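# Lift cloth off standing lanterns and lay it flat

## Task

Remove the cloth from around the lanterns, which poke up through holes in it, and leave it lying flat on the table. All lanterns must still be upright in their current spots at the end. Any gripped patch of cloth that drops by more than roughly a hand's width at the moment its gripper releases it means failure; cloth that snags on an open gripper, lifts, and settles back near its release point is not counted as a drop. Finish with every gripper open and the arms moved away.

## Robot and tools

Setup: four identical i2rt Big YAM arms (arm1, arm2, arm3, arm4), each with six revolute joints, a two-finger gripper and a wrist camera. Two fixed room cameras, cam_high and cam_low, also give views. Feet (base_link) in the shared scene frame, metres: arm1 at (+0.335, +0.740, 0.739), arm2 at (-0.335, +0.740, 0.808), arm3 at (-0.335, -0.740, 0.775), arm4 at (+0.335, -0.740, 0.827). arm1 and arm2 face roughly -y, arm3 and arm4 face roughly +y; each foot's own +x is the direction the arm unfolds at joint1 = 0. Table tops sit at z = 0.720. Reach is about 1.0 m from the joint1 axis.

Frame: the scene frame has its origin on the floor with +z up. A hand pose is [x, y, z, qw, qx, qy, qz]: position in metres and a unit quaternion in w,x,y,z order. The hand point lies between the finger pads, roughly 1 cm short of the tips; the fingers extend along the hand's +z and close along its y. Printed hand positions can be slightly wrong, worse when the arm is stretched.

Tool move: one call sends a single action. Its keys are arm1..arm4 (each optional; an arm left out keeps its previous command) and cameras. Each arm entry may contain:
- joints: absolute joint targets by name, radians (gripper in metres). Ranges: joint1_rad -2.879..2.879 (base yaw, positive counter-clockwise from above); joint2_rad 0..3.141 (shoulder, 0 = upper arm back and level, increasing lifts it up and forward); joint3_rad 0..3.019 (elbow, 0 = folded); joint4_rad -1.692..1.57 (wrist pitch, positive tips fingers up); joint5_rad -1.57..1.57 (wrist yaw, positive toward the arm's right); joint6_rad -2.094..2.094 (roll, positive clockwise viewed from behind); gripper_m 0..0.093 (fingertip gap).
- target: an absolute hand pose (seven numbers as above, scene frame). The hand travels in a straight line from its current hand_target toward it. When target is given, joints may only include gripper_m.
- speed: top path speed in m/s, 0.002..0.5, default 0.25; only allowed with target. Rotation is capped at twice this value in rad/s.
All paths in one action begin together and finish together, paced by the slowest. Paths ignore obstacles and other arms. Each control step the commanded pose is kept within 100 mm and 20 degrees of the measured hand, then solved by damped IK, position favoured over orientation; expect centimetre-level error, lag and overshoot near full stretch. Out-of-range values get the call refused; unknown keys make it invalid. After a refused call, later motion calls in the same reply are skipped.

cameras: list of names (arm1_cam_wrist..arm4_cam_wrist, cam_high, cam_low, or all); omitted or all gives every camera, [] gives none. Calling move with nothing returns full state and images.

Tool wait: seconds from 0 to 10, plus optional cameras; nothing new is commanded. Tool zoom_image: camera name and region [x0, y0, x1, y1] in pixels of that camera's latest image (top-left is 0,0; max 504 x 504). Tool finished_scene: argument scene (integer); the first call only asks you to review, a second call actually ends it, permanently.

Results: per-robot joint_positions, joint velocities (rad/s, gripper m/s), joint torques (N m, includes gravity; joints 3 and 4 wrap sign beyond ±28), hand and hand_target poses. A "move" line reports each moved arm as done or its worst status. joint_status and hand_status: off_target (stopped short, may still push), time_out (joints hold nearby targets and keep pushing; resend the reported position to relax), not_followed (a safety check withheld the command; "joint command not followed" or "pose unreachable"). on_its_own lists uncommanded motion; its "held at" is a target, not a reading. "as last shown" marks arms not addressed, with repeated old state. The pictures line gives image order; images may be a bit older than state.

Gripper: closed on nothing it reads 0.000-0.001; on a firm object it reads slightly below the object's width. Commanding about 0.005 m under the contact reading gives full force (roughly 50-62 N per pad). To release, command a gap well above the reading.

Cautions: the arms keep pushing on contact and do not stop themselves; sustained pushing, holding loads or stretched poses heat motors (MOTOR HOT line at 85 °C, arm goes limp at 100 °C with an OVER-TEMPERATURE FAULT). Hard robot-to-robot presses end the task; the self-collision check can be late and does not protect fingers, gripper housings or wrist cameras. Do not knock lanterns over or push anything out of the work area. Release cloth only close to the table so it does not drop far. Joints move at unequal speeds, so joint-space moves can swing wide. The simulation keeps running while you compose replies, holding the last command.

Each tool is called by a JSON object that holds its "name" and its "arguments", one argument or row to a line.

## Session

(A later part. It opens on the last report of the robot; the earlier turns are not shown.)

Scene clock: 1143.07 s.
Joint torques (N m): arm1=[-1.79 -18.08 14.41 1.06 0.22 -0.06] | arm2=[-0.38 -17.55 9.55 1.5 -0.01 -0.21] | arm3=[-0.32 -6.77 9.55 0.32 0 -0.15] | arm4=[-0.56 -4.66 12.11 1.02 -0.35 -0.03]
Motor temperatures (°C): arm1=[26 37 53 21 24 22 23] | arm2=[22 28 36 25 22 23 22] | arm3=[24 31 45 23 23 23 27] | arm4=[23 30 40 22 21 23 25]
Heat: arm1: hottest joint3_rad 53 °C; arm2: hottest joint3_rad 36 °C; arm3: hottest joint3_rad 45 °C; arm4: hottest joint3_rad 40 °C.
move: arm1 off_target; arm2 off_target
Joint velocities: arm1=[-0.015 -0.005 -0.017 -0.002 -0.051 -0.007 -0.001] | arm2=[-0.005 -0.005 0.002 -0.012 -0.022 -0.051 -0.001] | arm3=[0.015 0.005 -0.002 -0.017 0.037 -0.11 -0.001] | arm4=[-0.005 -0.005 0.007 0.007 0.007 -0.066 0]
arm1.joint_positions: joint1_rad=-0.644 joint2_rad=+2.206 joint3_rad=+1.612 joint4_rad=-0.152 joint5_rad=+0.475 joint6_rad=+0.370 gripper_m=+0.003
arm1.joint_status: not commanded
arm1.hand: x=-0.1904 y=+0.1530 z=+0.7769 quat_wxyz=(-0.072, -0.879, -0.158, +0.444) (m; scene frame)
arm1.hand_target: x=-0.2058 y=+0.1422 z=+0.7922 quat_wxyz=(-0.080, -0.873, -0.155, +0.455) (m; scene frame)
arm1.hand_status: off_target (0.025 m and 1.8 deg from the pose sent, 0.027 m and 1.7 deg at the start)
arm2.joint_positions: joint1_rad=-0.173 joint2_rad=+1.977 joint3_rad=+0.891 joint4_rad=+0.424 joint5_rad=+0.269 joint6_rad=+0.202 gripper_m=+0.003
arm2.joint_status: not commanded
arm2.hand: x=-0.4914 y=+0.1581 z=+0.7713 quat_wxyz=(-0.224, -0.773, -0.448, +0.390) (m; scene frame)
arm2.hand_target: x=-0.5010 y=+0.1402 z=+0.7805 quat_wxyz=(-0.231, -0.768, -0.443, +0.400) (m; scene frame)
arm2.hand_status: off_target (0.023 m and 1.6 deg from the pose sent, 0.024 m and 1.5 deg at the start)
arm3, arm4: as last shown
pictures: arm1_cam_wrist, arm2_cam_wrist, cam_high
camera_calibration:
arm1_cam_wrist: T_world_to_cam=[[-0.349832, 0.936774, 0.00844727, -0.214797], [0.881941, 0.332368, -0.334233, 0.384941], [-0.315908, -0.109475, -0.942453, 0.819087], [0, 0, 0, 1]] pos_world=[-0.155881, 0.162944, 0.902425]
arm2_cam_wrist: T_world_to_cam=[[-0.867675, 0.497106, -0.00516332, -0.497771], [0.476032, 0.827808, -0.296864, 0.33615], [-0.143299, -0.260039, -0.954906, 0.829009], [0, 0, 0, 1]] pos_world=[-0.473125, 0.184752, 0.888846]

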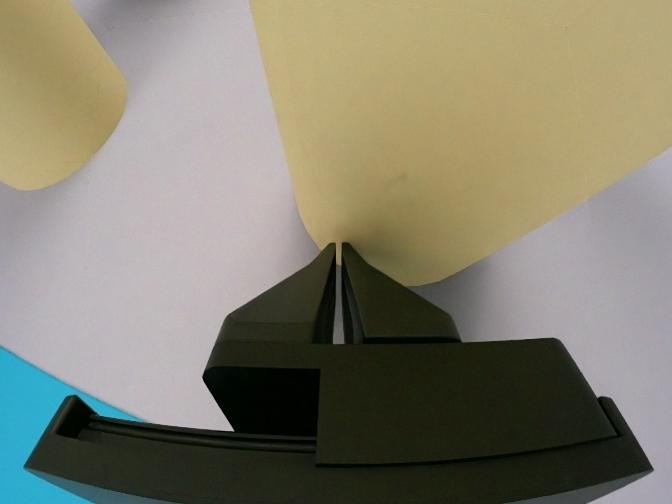

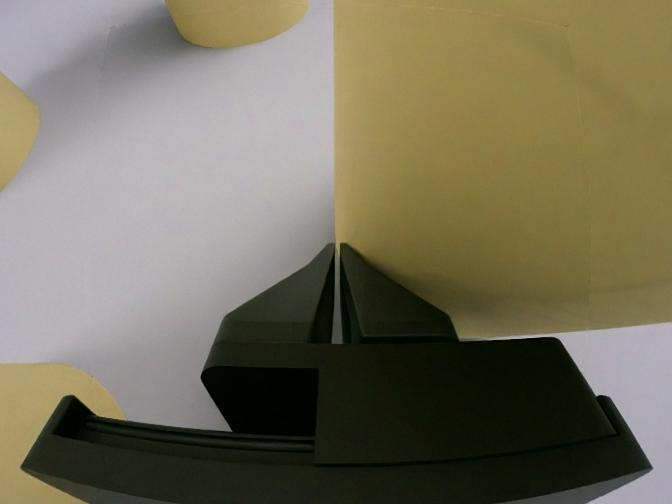

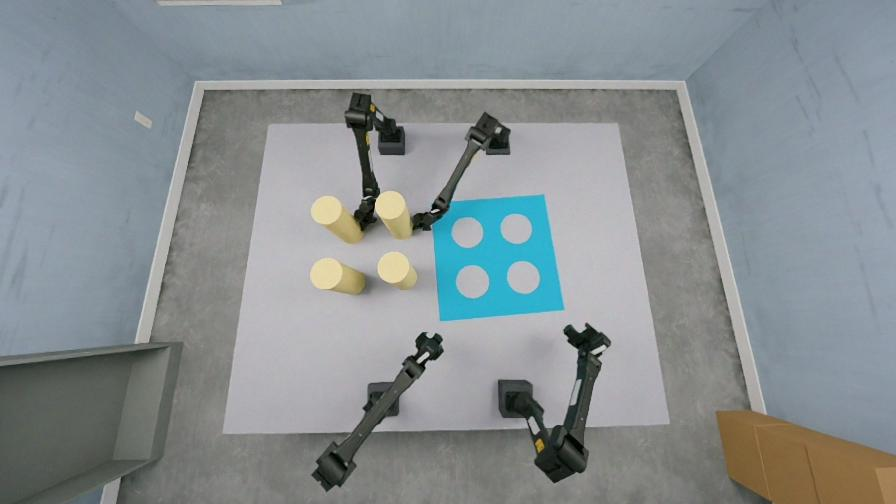

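{"name": "move", "arguments": {
  "arm1": {"target": [-0.155, 0.141, 0.797, 0.080182, 0.873536, 0.154028, -0.454734], "speed": 0.06},
  "arm2": {"target": [-0.476, 0.139, 0.782, 0.230875, 0.768172, 0.443506, -0.399886], "speed": 0.06},
  "cameras": ["cam_high", "arm1_cam_wrist", "arm2_cam_wrist"]
}}

{"name": "zoom_image", "arguments": {
  "camera": "cam_high",
  "region": [370, 186, 426, 242]
}}

{"name": "zoom_image", "arguments": {
  "camera": "cam_high",
  "region": [306, 190, 374, 258]
}}

Scene clock: 1155.47 s.
Joint torques (N m): arm1=[-1.03 -21.07 8.96 1.74 0.63 0.12] | arm2=[1.32 -18.37 8.75 1.18 0.27 0.02] | arm3=[-0.26 -6.65 9.61 0.35 0.01 -0.14] | arm4=[-0.56 -4.66 12.12 1.02 -0.36 -0.03]
Motor temperatures (°C): arm1=[26 38 51 21 24 22 23] | arm2=[22 29 37 25 22 23 22] | arm3=[24 31 46 23 23 23 27] | arm4=[23 30 40 22 21 23 25]
Heat: arm1: hottest joint3_rad 51 °C; arm2: hottest joint3_rad 37 °C; arm3: hottest joint3_rad 46 °C; arm4: hottest joint3_rad 40 °C.
move: arm1 off_target; arm2 off_target
Joint velocities: arm1=[-0.005 -0.005 -0.012 0.012 -0.081 0.037 0] | arm2=[-0.005 0.005 0.007 -0.012 0.037 0.007 -0.001] | arm3=[-0.005 -0.005 0.007 0.007 0.007 0.037 0.001] | arm4=[-0.005 -0.005 -0.017 0.002 0.11 0.037 0]
arm1.joint_positions: joint1_rad=-0.590 joint2_rad=+2.180 joint3_rad=+1.564 joint4_rad=-0.152 joint5_rad=+0.514 joint6_rad=+0.395 gripper_m=+0.003
arm1.joint_status: not commanded
arm1.hand: x=-0.1536 y=+0.1432 z=+0.7757 quat_wxyz=(-0.068, -0.878, -0.166, +0.444) (m; scene frame)
arm1.hand_target: x=-0.1551 y=+0.1410 z=+0.7972 quat_wxyz=(-0.080, -0.874, -0.154, +0.455) (m; scene frame)
arm1.hand_status: off_target (0.022 m and 2.4 deg from the pose sent, 0.042 m and 1.8 deg at the start)
arm2.joint_positions: joint1_rad=-0.139 joint2_rad=+1.977 joint3_rad=+0.891 joint4_rad=+0.421 joint5_rad=+0.304 joint6_rad=+0.213 gripper_m=+0.003
arm2.joint_status: not commanded
arm2.hand: x=-0.4774 y=+0.1558 z=+0.7719 quat_wxyz=(-0.221, -0.770, -0.450, +0.394) (m; scene frame)
arm2.hand_target: x=-0.4761 y=+0.1394 z=+0.7822 quat_wxyz=(-0.231, -0.768, -0.444, +0.400) (m; scene frame)
arm2.hand_status: off_target (0.020 m and 1.5 deg from the pose sent, 0.027 m and 1.6 deg at the start)
arm3, arm4: as last shown
pictures: arm1_cam_wrist, arm2_cam_wrist, cam_high
camera_calibration:
arm1_cam_wrist: T_world_to_cam=[[-0.35929, 0.932947, 0.0228318, -0.204849], [0.877378, 0.346024, -0.332378, 0.351236], [-0.317991, -0.0993878, -0.94287, 0.827063], [0, 0, 0, 1]] pos_world=[-0.118768, 0.151777, 0.901233]
arm2_cam_wrist: T_world_to_cam=[[-0.867715, 0.497011, 0.00717326, -0.493917], [0.471968, 0.828349, -0.301802, 0.333398], [-0.155941, -0.258493, -0.953344, 0.8235], [0, 0, 0, 1]] pos_world=[-0.457515, 0.182181, 0.889241]

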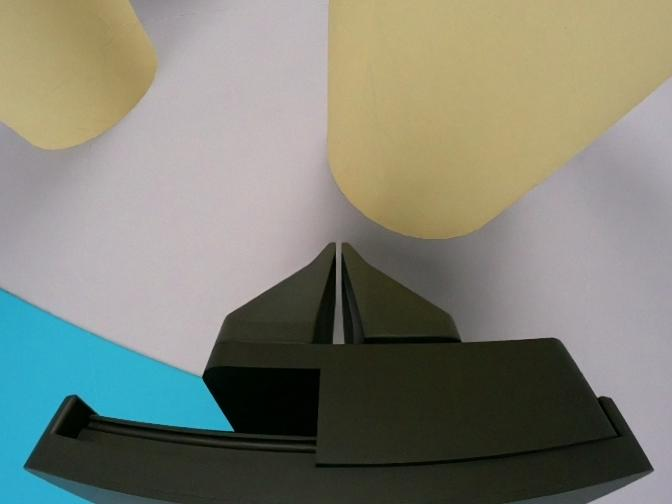

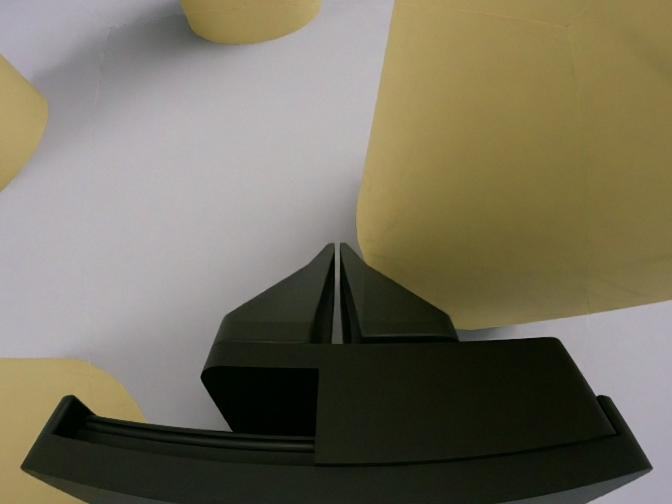

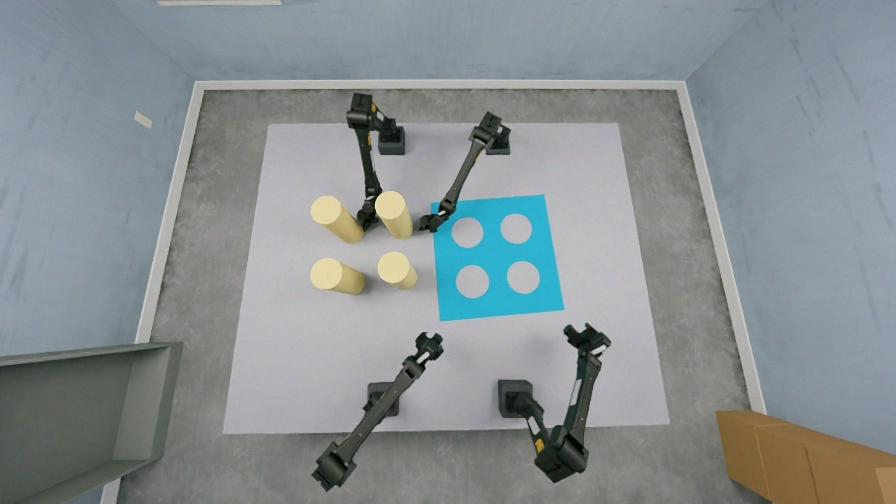

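Scaled by 9.000.

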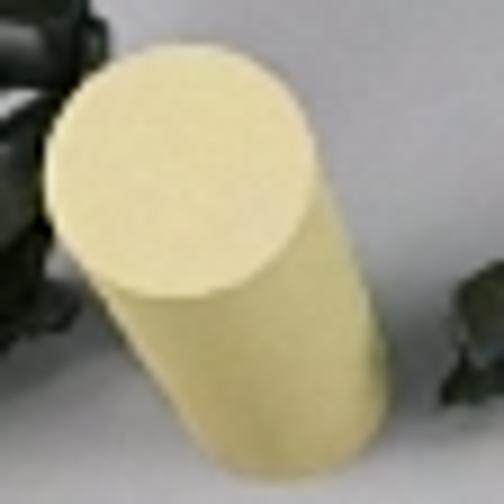

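Scaled by 7.412.

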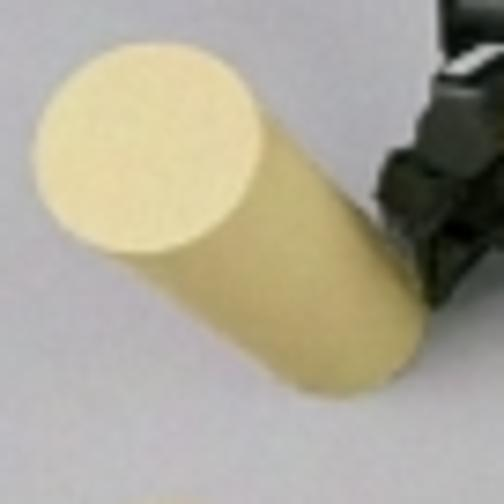

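{"name": "move", "arguments": {
  "arm1": {"target": [-0.06, 0.27, 0.90, 0.080182, 0.873536, 0.154028, -0.454734], "speed": 0.15},
  "arm2": {"target": [-0.44, 0.29, 0.84, 0.230875, 0.768172, 0.443506, -0.399886], "speed": 0.15},
  "cameras": ["cam_high"]
}}

{"name": "zoom_image", "arguments": {
  "camera": "cam_high",
  "region": [296, 176, 436, 306]
}}

Scene clock: 1164.33 s.
Joint torques (N m): arm1=[-0.44 -12.57 9.33 0.81 0.65 0.14] | arm2=[1.49 -11.99 5.52 1.22 0.26 0.03] | arm3=[-0.32 -6.77 9.58 0.35 0.01 -0.14] | arm4=[-0.62 -4.66 12.12 1.02 -0.35 -0.03]
Motor temperatures (°C): arm1=[26 37 50 21 24 22 23] | arm2=[22 29 36 25 22 23 22] | arm3=[24 31 46 23 23 23 26] | arm4=[23 30 40 22 21 23 25]
Heat: arm1: hottest joint3_rad 50 °C; arm2: hottest joint3_rad 36 °C; arm3: hottest joint3_rad 46 °C; arm4: hottest joint3_rad 40 °C.
move: arm1 done; arm2 done
Joint velocities: arm1=[0.015 -0.015 -0.002 -0.002 -0.037 0.066 -0.001] | arm2=[-0.005 0.005 0.002 0.012 -0.051 0.037 0] | arm3=[-0.005 0.005 -0.017 0.002 -0.051 -0.007 0] | arm4=[-0.015 0.024 -0.017 0.002 -0.037 -0.007 0]
arm1.joint_positions: joint1_rad=-0.578 joint2_rad=+1.659 joint3_rad=+1.109 joint4_rad=-0.188 joint5_rad=+0.529 joint6_rad=+0.408 gripper_m=+0.003
arm1.joint_status: not commanded
arm1.hand: x=-0.0651 y=+0.2701 z=+0.9003 quat_wxyz=(-0.078, -0.873, -0.157, +0.455) (m; scene frame)
arm1.hand_target: x=-0.0611 y=+0.2693 z=+0.9017 quat_wxyz=(-0.080, -0.873, -0.154, +0.455) (m; scene frame)
arm1.hand_status: done (0.005 m and 0.4 deg from the pose sent, 0.201 m and 2.4 deg at the start)
arm2.joint_positions: joint1_rad=-0.095 joint2_rad=+1.557 joint3_rad=+0.504 joint4_rad=+0.415 joint5_rad=+0.341 joint6_rad=+0.242 gripper_m=+0.003
arm2.joint_status: not commanded
arm2.hand: x=-0.4428 y=+0.2856 z=+0.8434 quat_wxyz=(-0.232, -0.766, -0.442, +0.405) (m; scene frame)
arm2.hand_target: x=-0.4386 y=+0.2890 z=+0.8410 quat_wxyz=(-0.231, -0.768, -0.444, +0.400) (m; scene frame)
arm2.hand_status: done (0.006 m and 0.7 deg from the pose sent, 0.155 m and 1.5 deg at the start)
arm3, arm4: as last shown
pictures: cam_high

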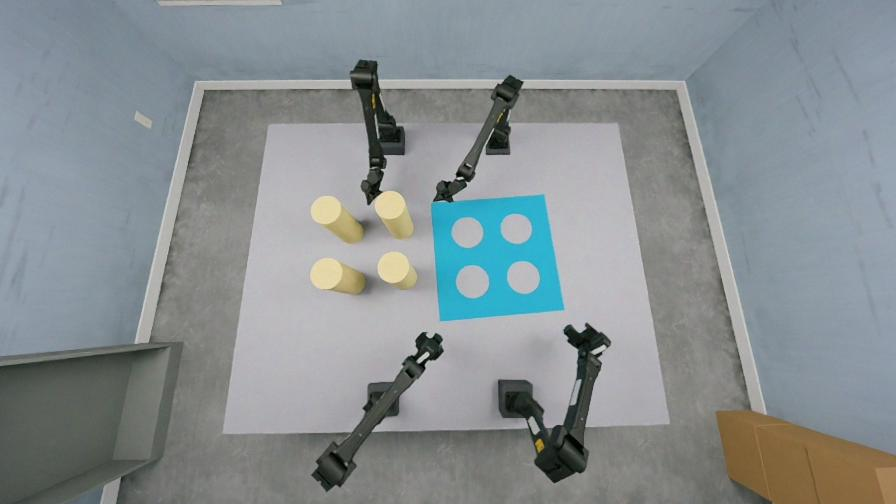

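Scaled by 3.600.

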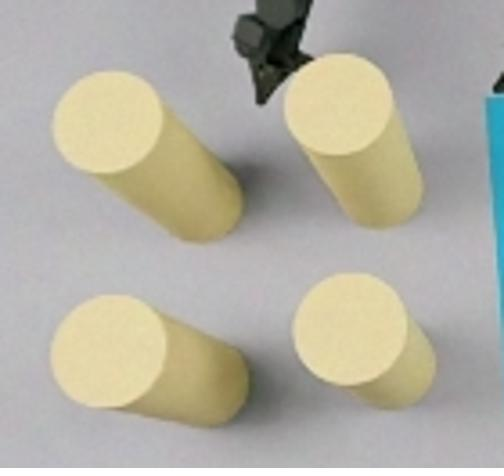

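{"name": "move", "arguments": {
  "arm1": {"target": [0.06, 0.45, 0.97, 0.080182, 0.873536, 0.154028, -0.454734], "joints": {"gripper_m": 0.05}, "speed": 0.2},
  "arm2": {"target": [-0.37, 0.40, 0.95, 0.230875, 0.768172, 0.443506, -0.399886], "joints": {"gripper_m": 0.05}, "speed": 0.2},
  "arm3": {"target": [-0.09, -0.48, 0.97, -0.225, 0.394, -0.882, -0.128], "speed": 0.2},
  "arm4": {"target": [0.655, -0.45, 0.97, -0.294, 0.891, -0.340, 0.063], "speed": 0.2},
  "cameras": ["all"]
}}

{"name": "zoom_image", "arguments": {
  "camera": "cam_high",
  "region": [370, 186, 426, 242]
}}

{"name": "zoom_image", "arguments": {
  "camera": "cam_high",
  "region": [306, 190, 374, 258]
}}

{"name": "zoom_image", "arguments": {
  "camera": "cam_high",
  "region": [306, 248, 374, 316]
}}

{"name": "zoom_image", "arguments": {
  "camera": "cam_high",
  "region": [370, 246, 426, 302]
}}

{"name": "zoom_image", "arguments": {
  "camera": "cam_high",
  "region": [420, 180, 580, 330]
}}

Scene clock: 1174.40 s.
Joint torques (N m): arm1=[-0.5 -2.14 10.41 0.92 0.67 0.17] | arm2=[1.08 -3.08 9.44 1.14 0.38 0.02] | arm3=[-0.44 -5.25 8.92 0.32 -0.01 -0.16] | arm4=[-0.73 -3.96 10.35 1.03 -0.4 -0.03]
Motor temperatures (°C): arm1=[26 36 48 21 24 22 23] | arm2=[22 29 36 25 22 23 22] | arm3=[24 31 46 23 23 23 26] | arm4=[23 30 40 22 21 23 25]
Heat: arm1: hottest joint3_rad 48 °C; arm2: hottest joint3_rad 36 °C; arm3: hottest joint3_rad 46 °C; arm4: hottest joint3_rad 40 °C.
move: arm1 done; arm2 done; arm3 off_target; arm4 done
Joint velocities: arm1=[-0.015 0.005 0.002 -0.002 -0.007 -0.037 0.001] | arm2=[0.005 -0.015 -0.007 0.002 -0.066 0.095 -0.001] | arm3=[-0.005 -0.015 0.007 0.002 -0.022 -0.037 0] | arm4=[0.005 0.005 -0.002 -0.007 -0.051 0.022 0]
arm1.joint_positions: joint1_rad=-0.553 joint2_rad=+0.963 joint3_rad=+0.699 joint4_rad=-0.472 joint5_rad=+0.546 joint6_rad=+0.429 gripper_m=+0.050
arm1.joint_status: all done
arm1.hand: x=+0.0573 y=+0.4511 z=+0.9768 quat_wxyz=(-0.082, -0.871, -0.154, +0.459) (m; scene frame)
arm1.hand_target: x=+0.0593 y=+0.4500 z=+0.9724 quat_wxyz=(-0.080, -0.874, -0.154, +0.455) (m; scene frame)
arm1.hand_status: done (0.007 m and 0.6 deg from the pose sent, 0.230 m and 0.4 deg at the start)
arm2.joint_positions: joint1_rad=+0.176 joint2_rad=+0.854 joint3_rad=+0.398 joint4_rad=-0.260 joint5_rad=+0.549 joint6_rad=+0.431 gripper_m=+0.050
arm2.joint_status: all done
arm2.hand: x=-0.3699 y=+0.3957 z=+0.9538 quat_wxyz=(-0.235, -0.765, -0.443, +0.404) (m; scene frame)
arm2.hand_target: x=-0.3687 y=+0.3973 z=+0.9504 quat_wxyz=(-0.231, -0.768, -0.443, +0.400) (m; scene frame)
arm2.hand_status: done (0.006 m and 0.8 deg from the pose sent, 0.172 m and 0.7 deg at the start)
arm3.joint_positions: joint1_rad=-0.824 joint2_rad=+0.992 joint3_rad=+0.758 joint4_rad=-0.845 joint5_rad=-0.076 joint6_rad=-0.028 gripper_m=+0.085
arm3.joint_status: not commanded
arm3.hand: x=-0.0915 y=-0.4789 z=+0.9586 quat_wxyz=(-0.217, +0.391, -0.885, -0.126) (m; scene frame)
arm3.hand_target: x=-0.0887 y=-0.4789 z=+0.9697 quat_wxyz=(-0.225, +0.394, -0.882, -0.128) (m; scene frame)
arm3.hand_status: off_target (0.012 m and 1.1 deg from the pose sent, 0.075 m and 1.4 deg at the start)
arm4.joint_positions: joint1_rad=-0.854 joint2_rad=+1.213 joint3_rad=+0.768 joint4_rad=-0.537 joint5_rad=-0.175 joint6_rad=-1.679 gripper_m=+0.085
arm4.joint_status: not commanded
arm4.hand: x=+0.6527 y=-0.4454 z=+0.9708 quat_wxyz=(-0.297, +0.890, -0.340, +0.062) (m; scene frame)
arm4.hand_target: x=+0.6548 y=-0.4506 z=+0.9703 quat_wxyz=(-0.294, +0.891, -0.340, +0.063) (m; scene frame)
arm4.hand_status: done (0.005 m and 0.3 deg from the pose sent, 0.072 m and 0.8 deg at the start)
pictures: arm1_cam_wrist, arm2_cam_wrist, arm3_cam_wrist, arm4_cam_wrist, cam_high, cam_low
camera_calibration:
arm1_cam_wrist: T_world_to_cam=[[-0.353304, 0.935485, -0.00660755, -0.39358], [0.870211, 0.326043, -0.369363, 0.17205], [-0.34338, -0.136248, -0.929262, 1.11913], [0, 0, 0, 1]] pos_world=[0.0955144, 0.464572, 1.10091]
arm2_cam_wrist: T_world_to_cam=[[-0.86805, 0.496362, -0.0106979, -0.504098], [0.470823, 0.816169, -0.334952, 0.174862], [-0.157526, -0.295792, -0.942174, 1.07925], [0, 0, 0, 1]] pos_world=[-0.349901, 0.426731, 1.07002]
arm3_cam_wrist: T_world_to_cam=[[0.750381, -0.658679, -0.0554104, -0.193051], [-0.650622, -0.750794, 0.114012, -0.521851], [-0.116699, -0.0495013, -0.991933, 1.0415], [0, 0, 0, 1]] pos_world=[-0.0731239, -0.467405, 1.0819]
arm4_cam_wrist: T_world_to_cam=[[0.56292, 0.596827, 0.571768, -0.657535], [0.432143, -0.802226, 0.411929, -1.03565], [0.704538, 0.0152019, -0.709504, 0.356305], [0, 0, 0, 1]] pos_world=[0.566658, -0.443807, 1.05537]

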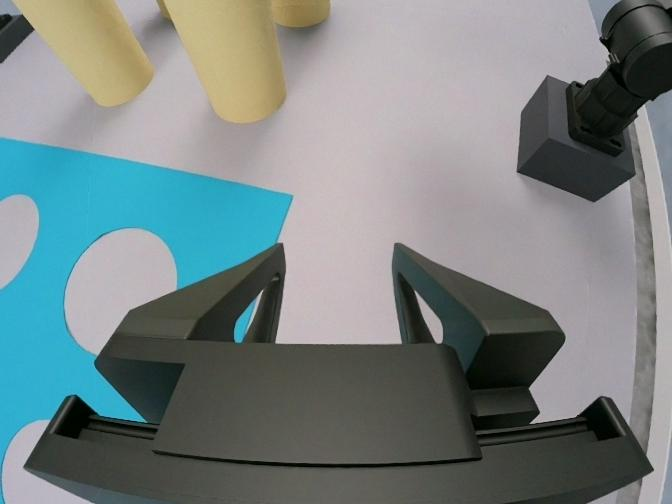

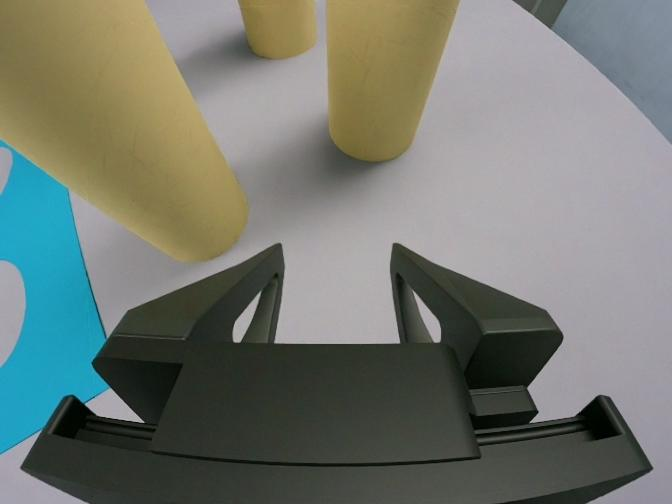

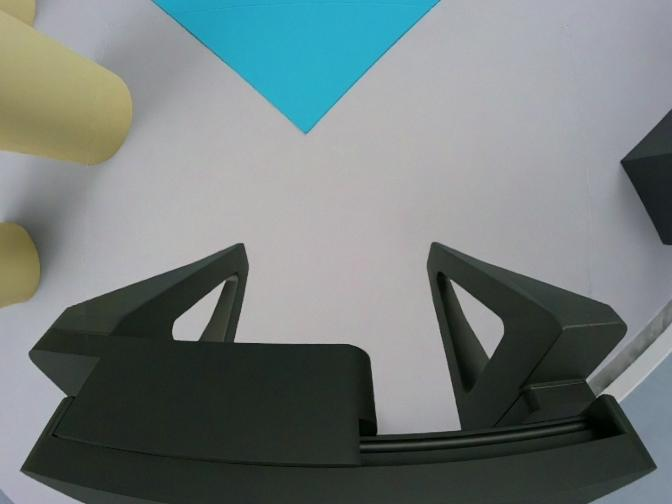

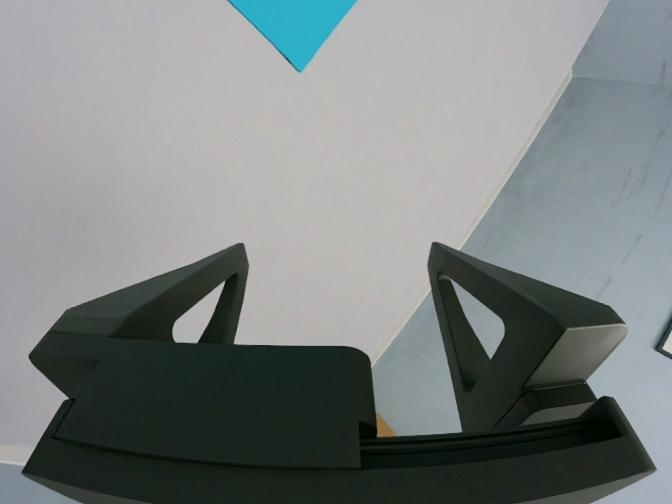

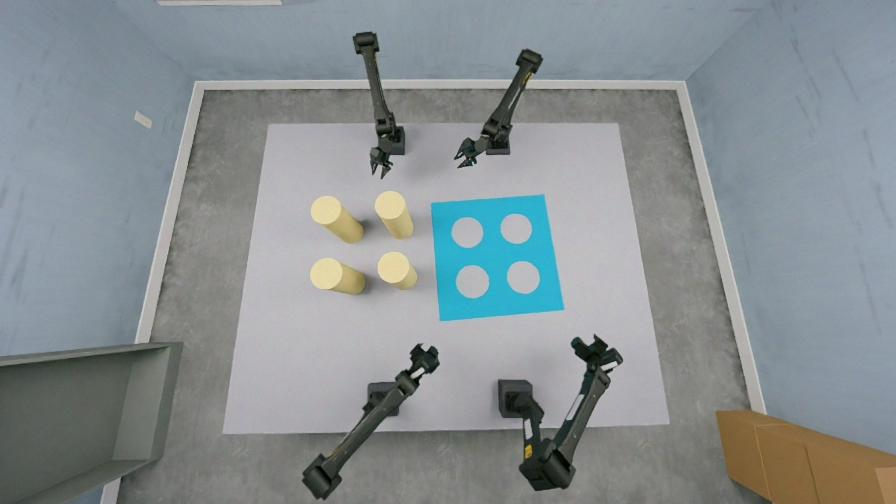

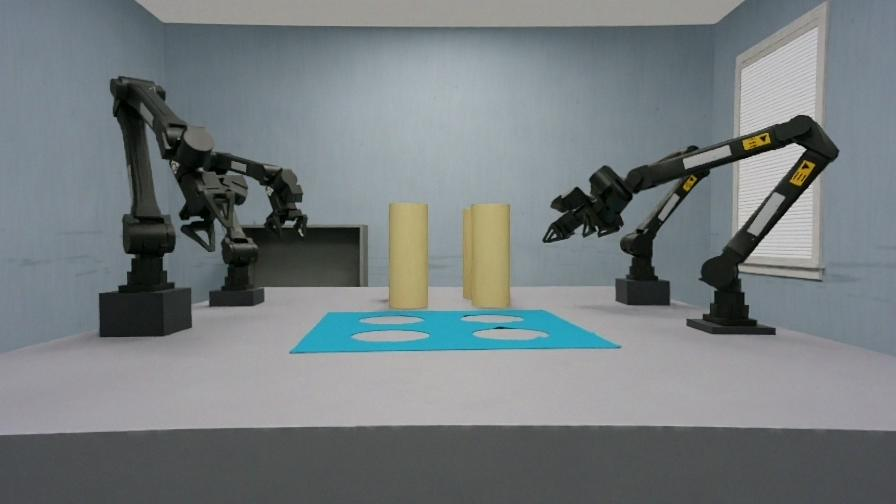

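Scaled by 9.000.

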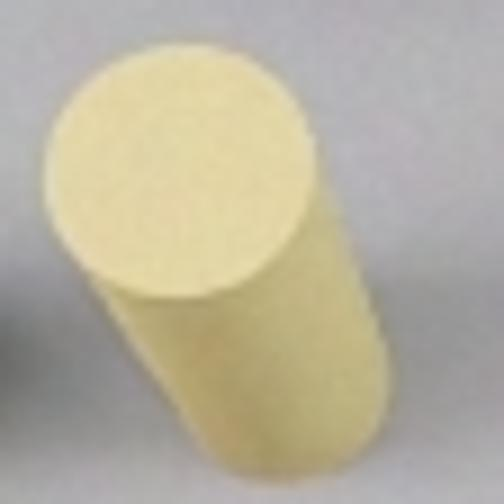

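Scaled by 7.412.

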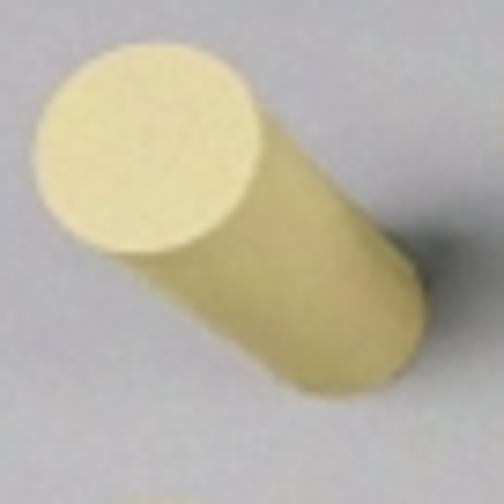

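Scaled by 7.412.

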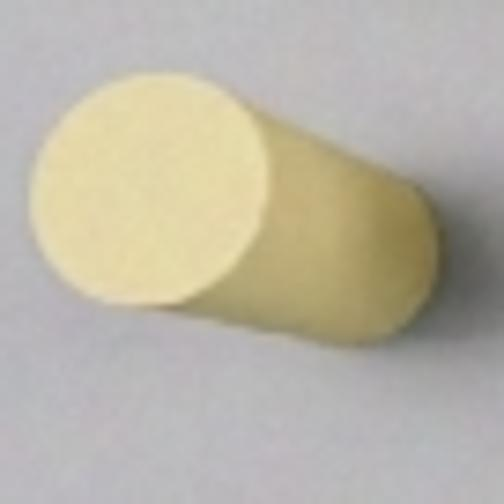

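Scaled by 9.000.

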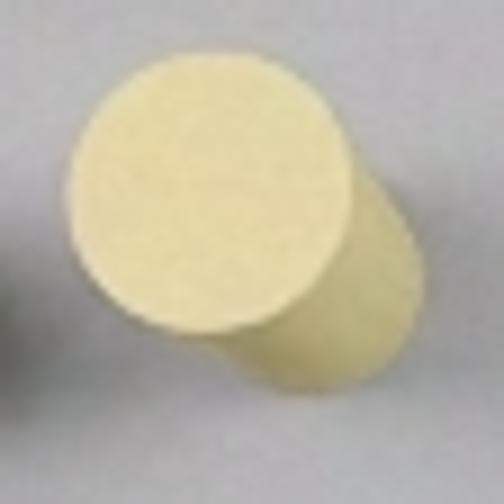

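Scaled by 3.150.

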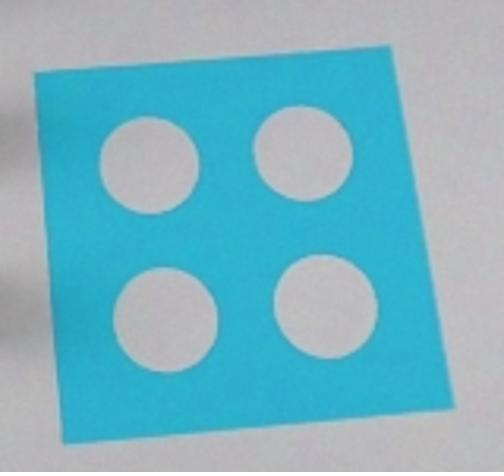

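{"name": "zoom_image", "arguments": {
  "camera": "cam_low",
  "region": [280, 290, 640, 370]
}}

{"name": "zoom_image", "arguments": {
  "camera": "cam_low",
  "region": [440, 305, 580, 355]
}}

Scaled by 1.400.

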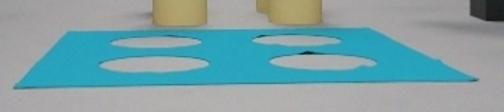

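Scaled by 3.600.

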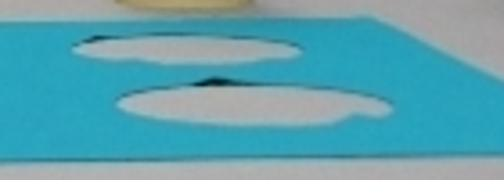

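{"name": "zoom_image", "arguments": {
  "camera": "arm1_cam_wrist",
  "region": [0, 120, 300, 430]
}}

{"name": "zoom_image", "arguments": {
  "camera": "cam_high",
  "region": [428, 190, 500, 262]
}}

{"name": "zoom_image", "arguments": {
  "camera": "cam_high",
  "region": [490, 190, 562, 262]
}}

{"name": "zoom_image", "arguments": {
  "camera": "cam_high",
  "region": [496, 252, 568, 324]
}}

{"name": "zoom_image", "arguments": {
  "camera": "cam_low",
  "region": [300, 305, 460, 360]
}}

Scaled by 1.626 from the camera's 672x504 image, which has a finer 960x720 frame.

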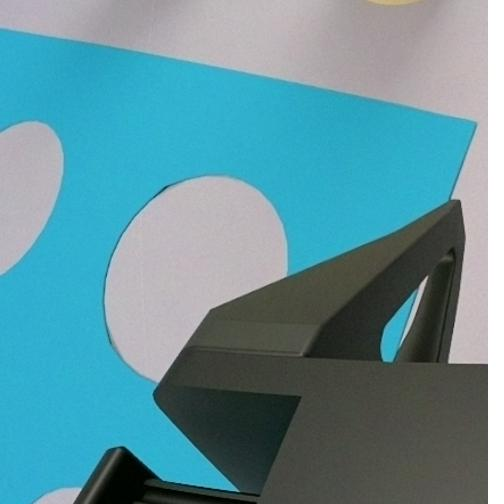

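Scaled by 7.000.

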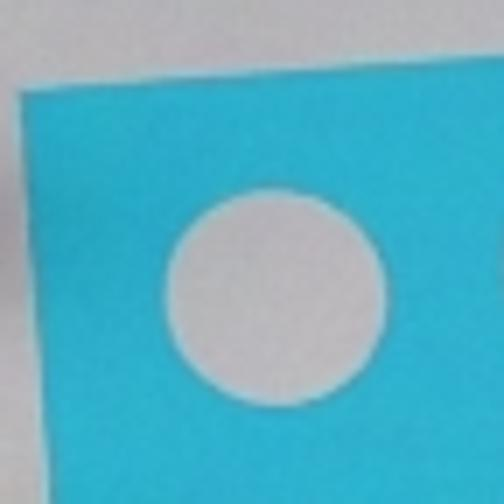

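Scaled by 7.000.

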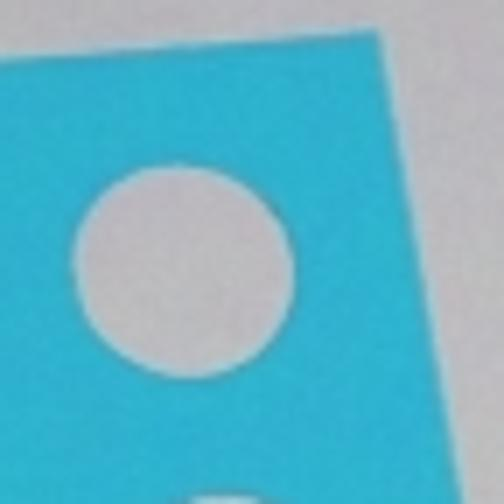

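Scaled by 7.000.

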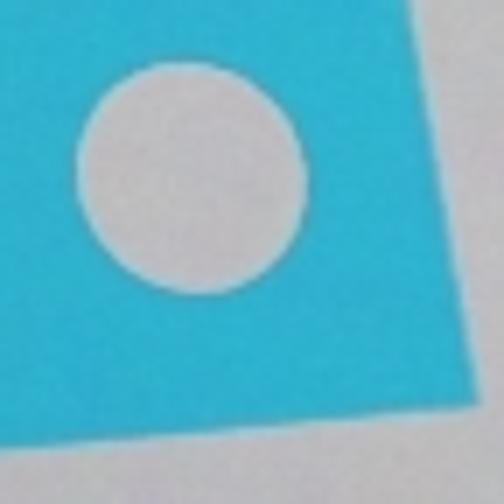

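Scaled by 3.150.

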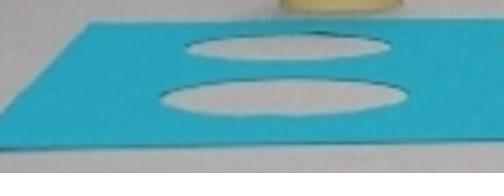

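{"name": "finished_scene", "arguments": {
  "scene": 2
}}

This call ended nothing. Check each condition of the task against the scene as it is now, look again where you are not sure, and mend what is not met. Then call finished_scene again.

{"name": "finished_scene", "arguments": {
  "scene": 2
}}

The scene is finished: the task was done.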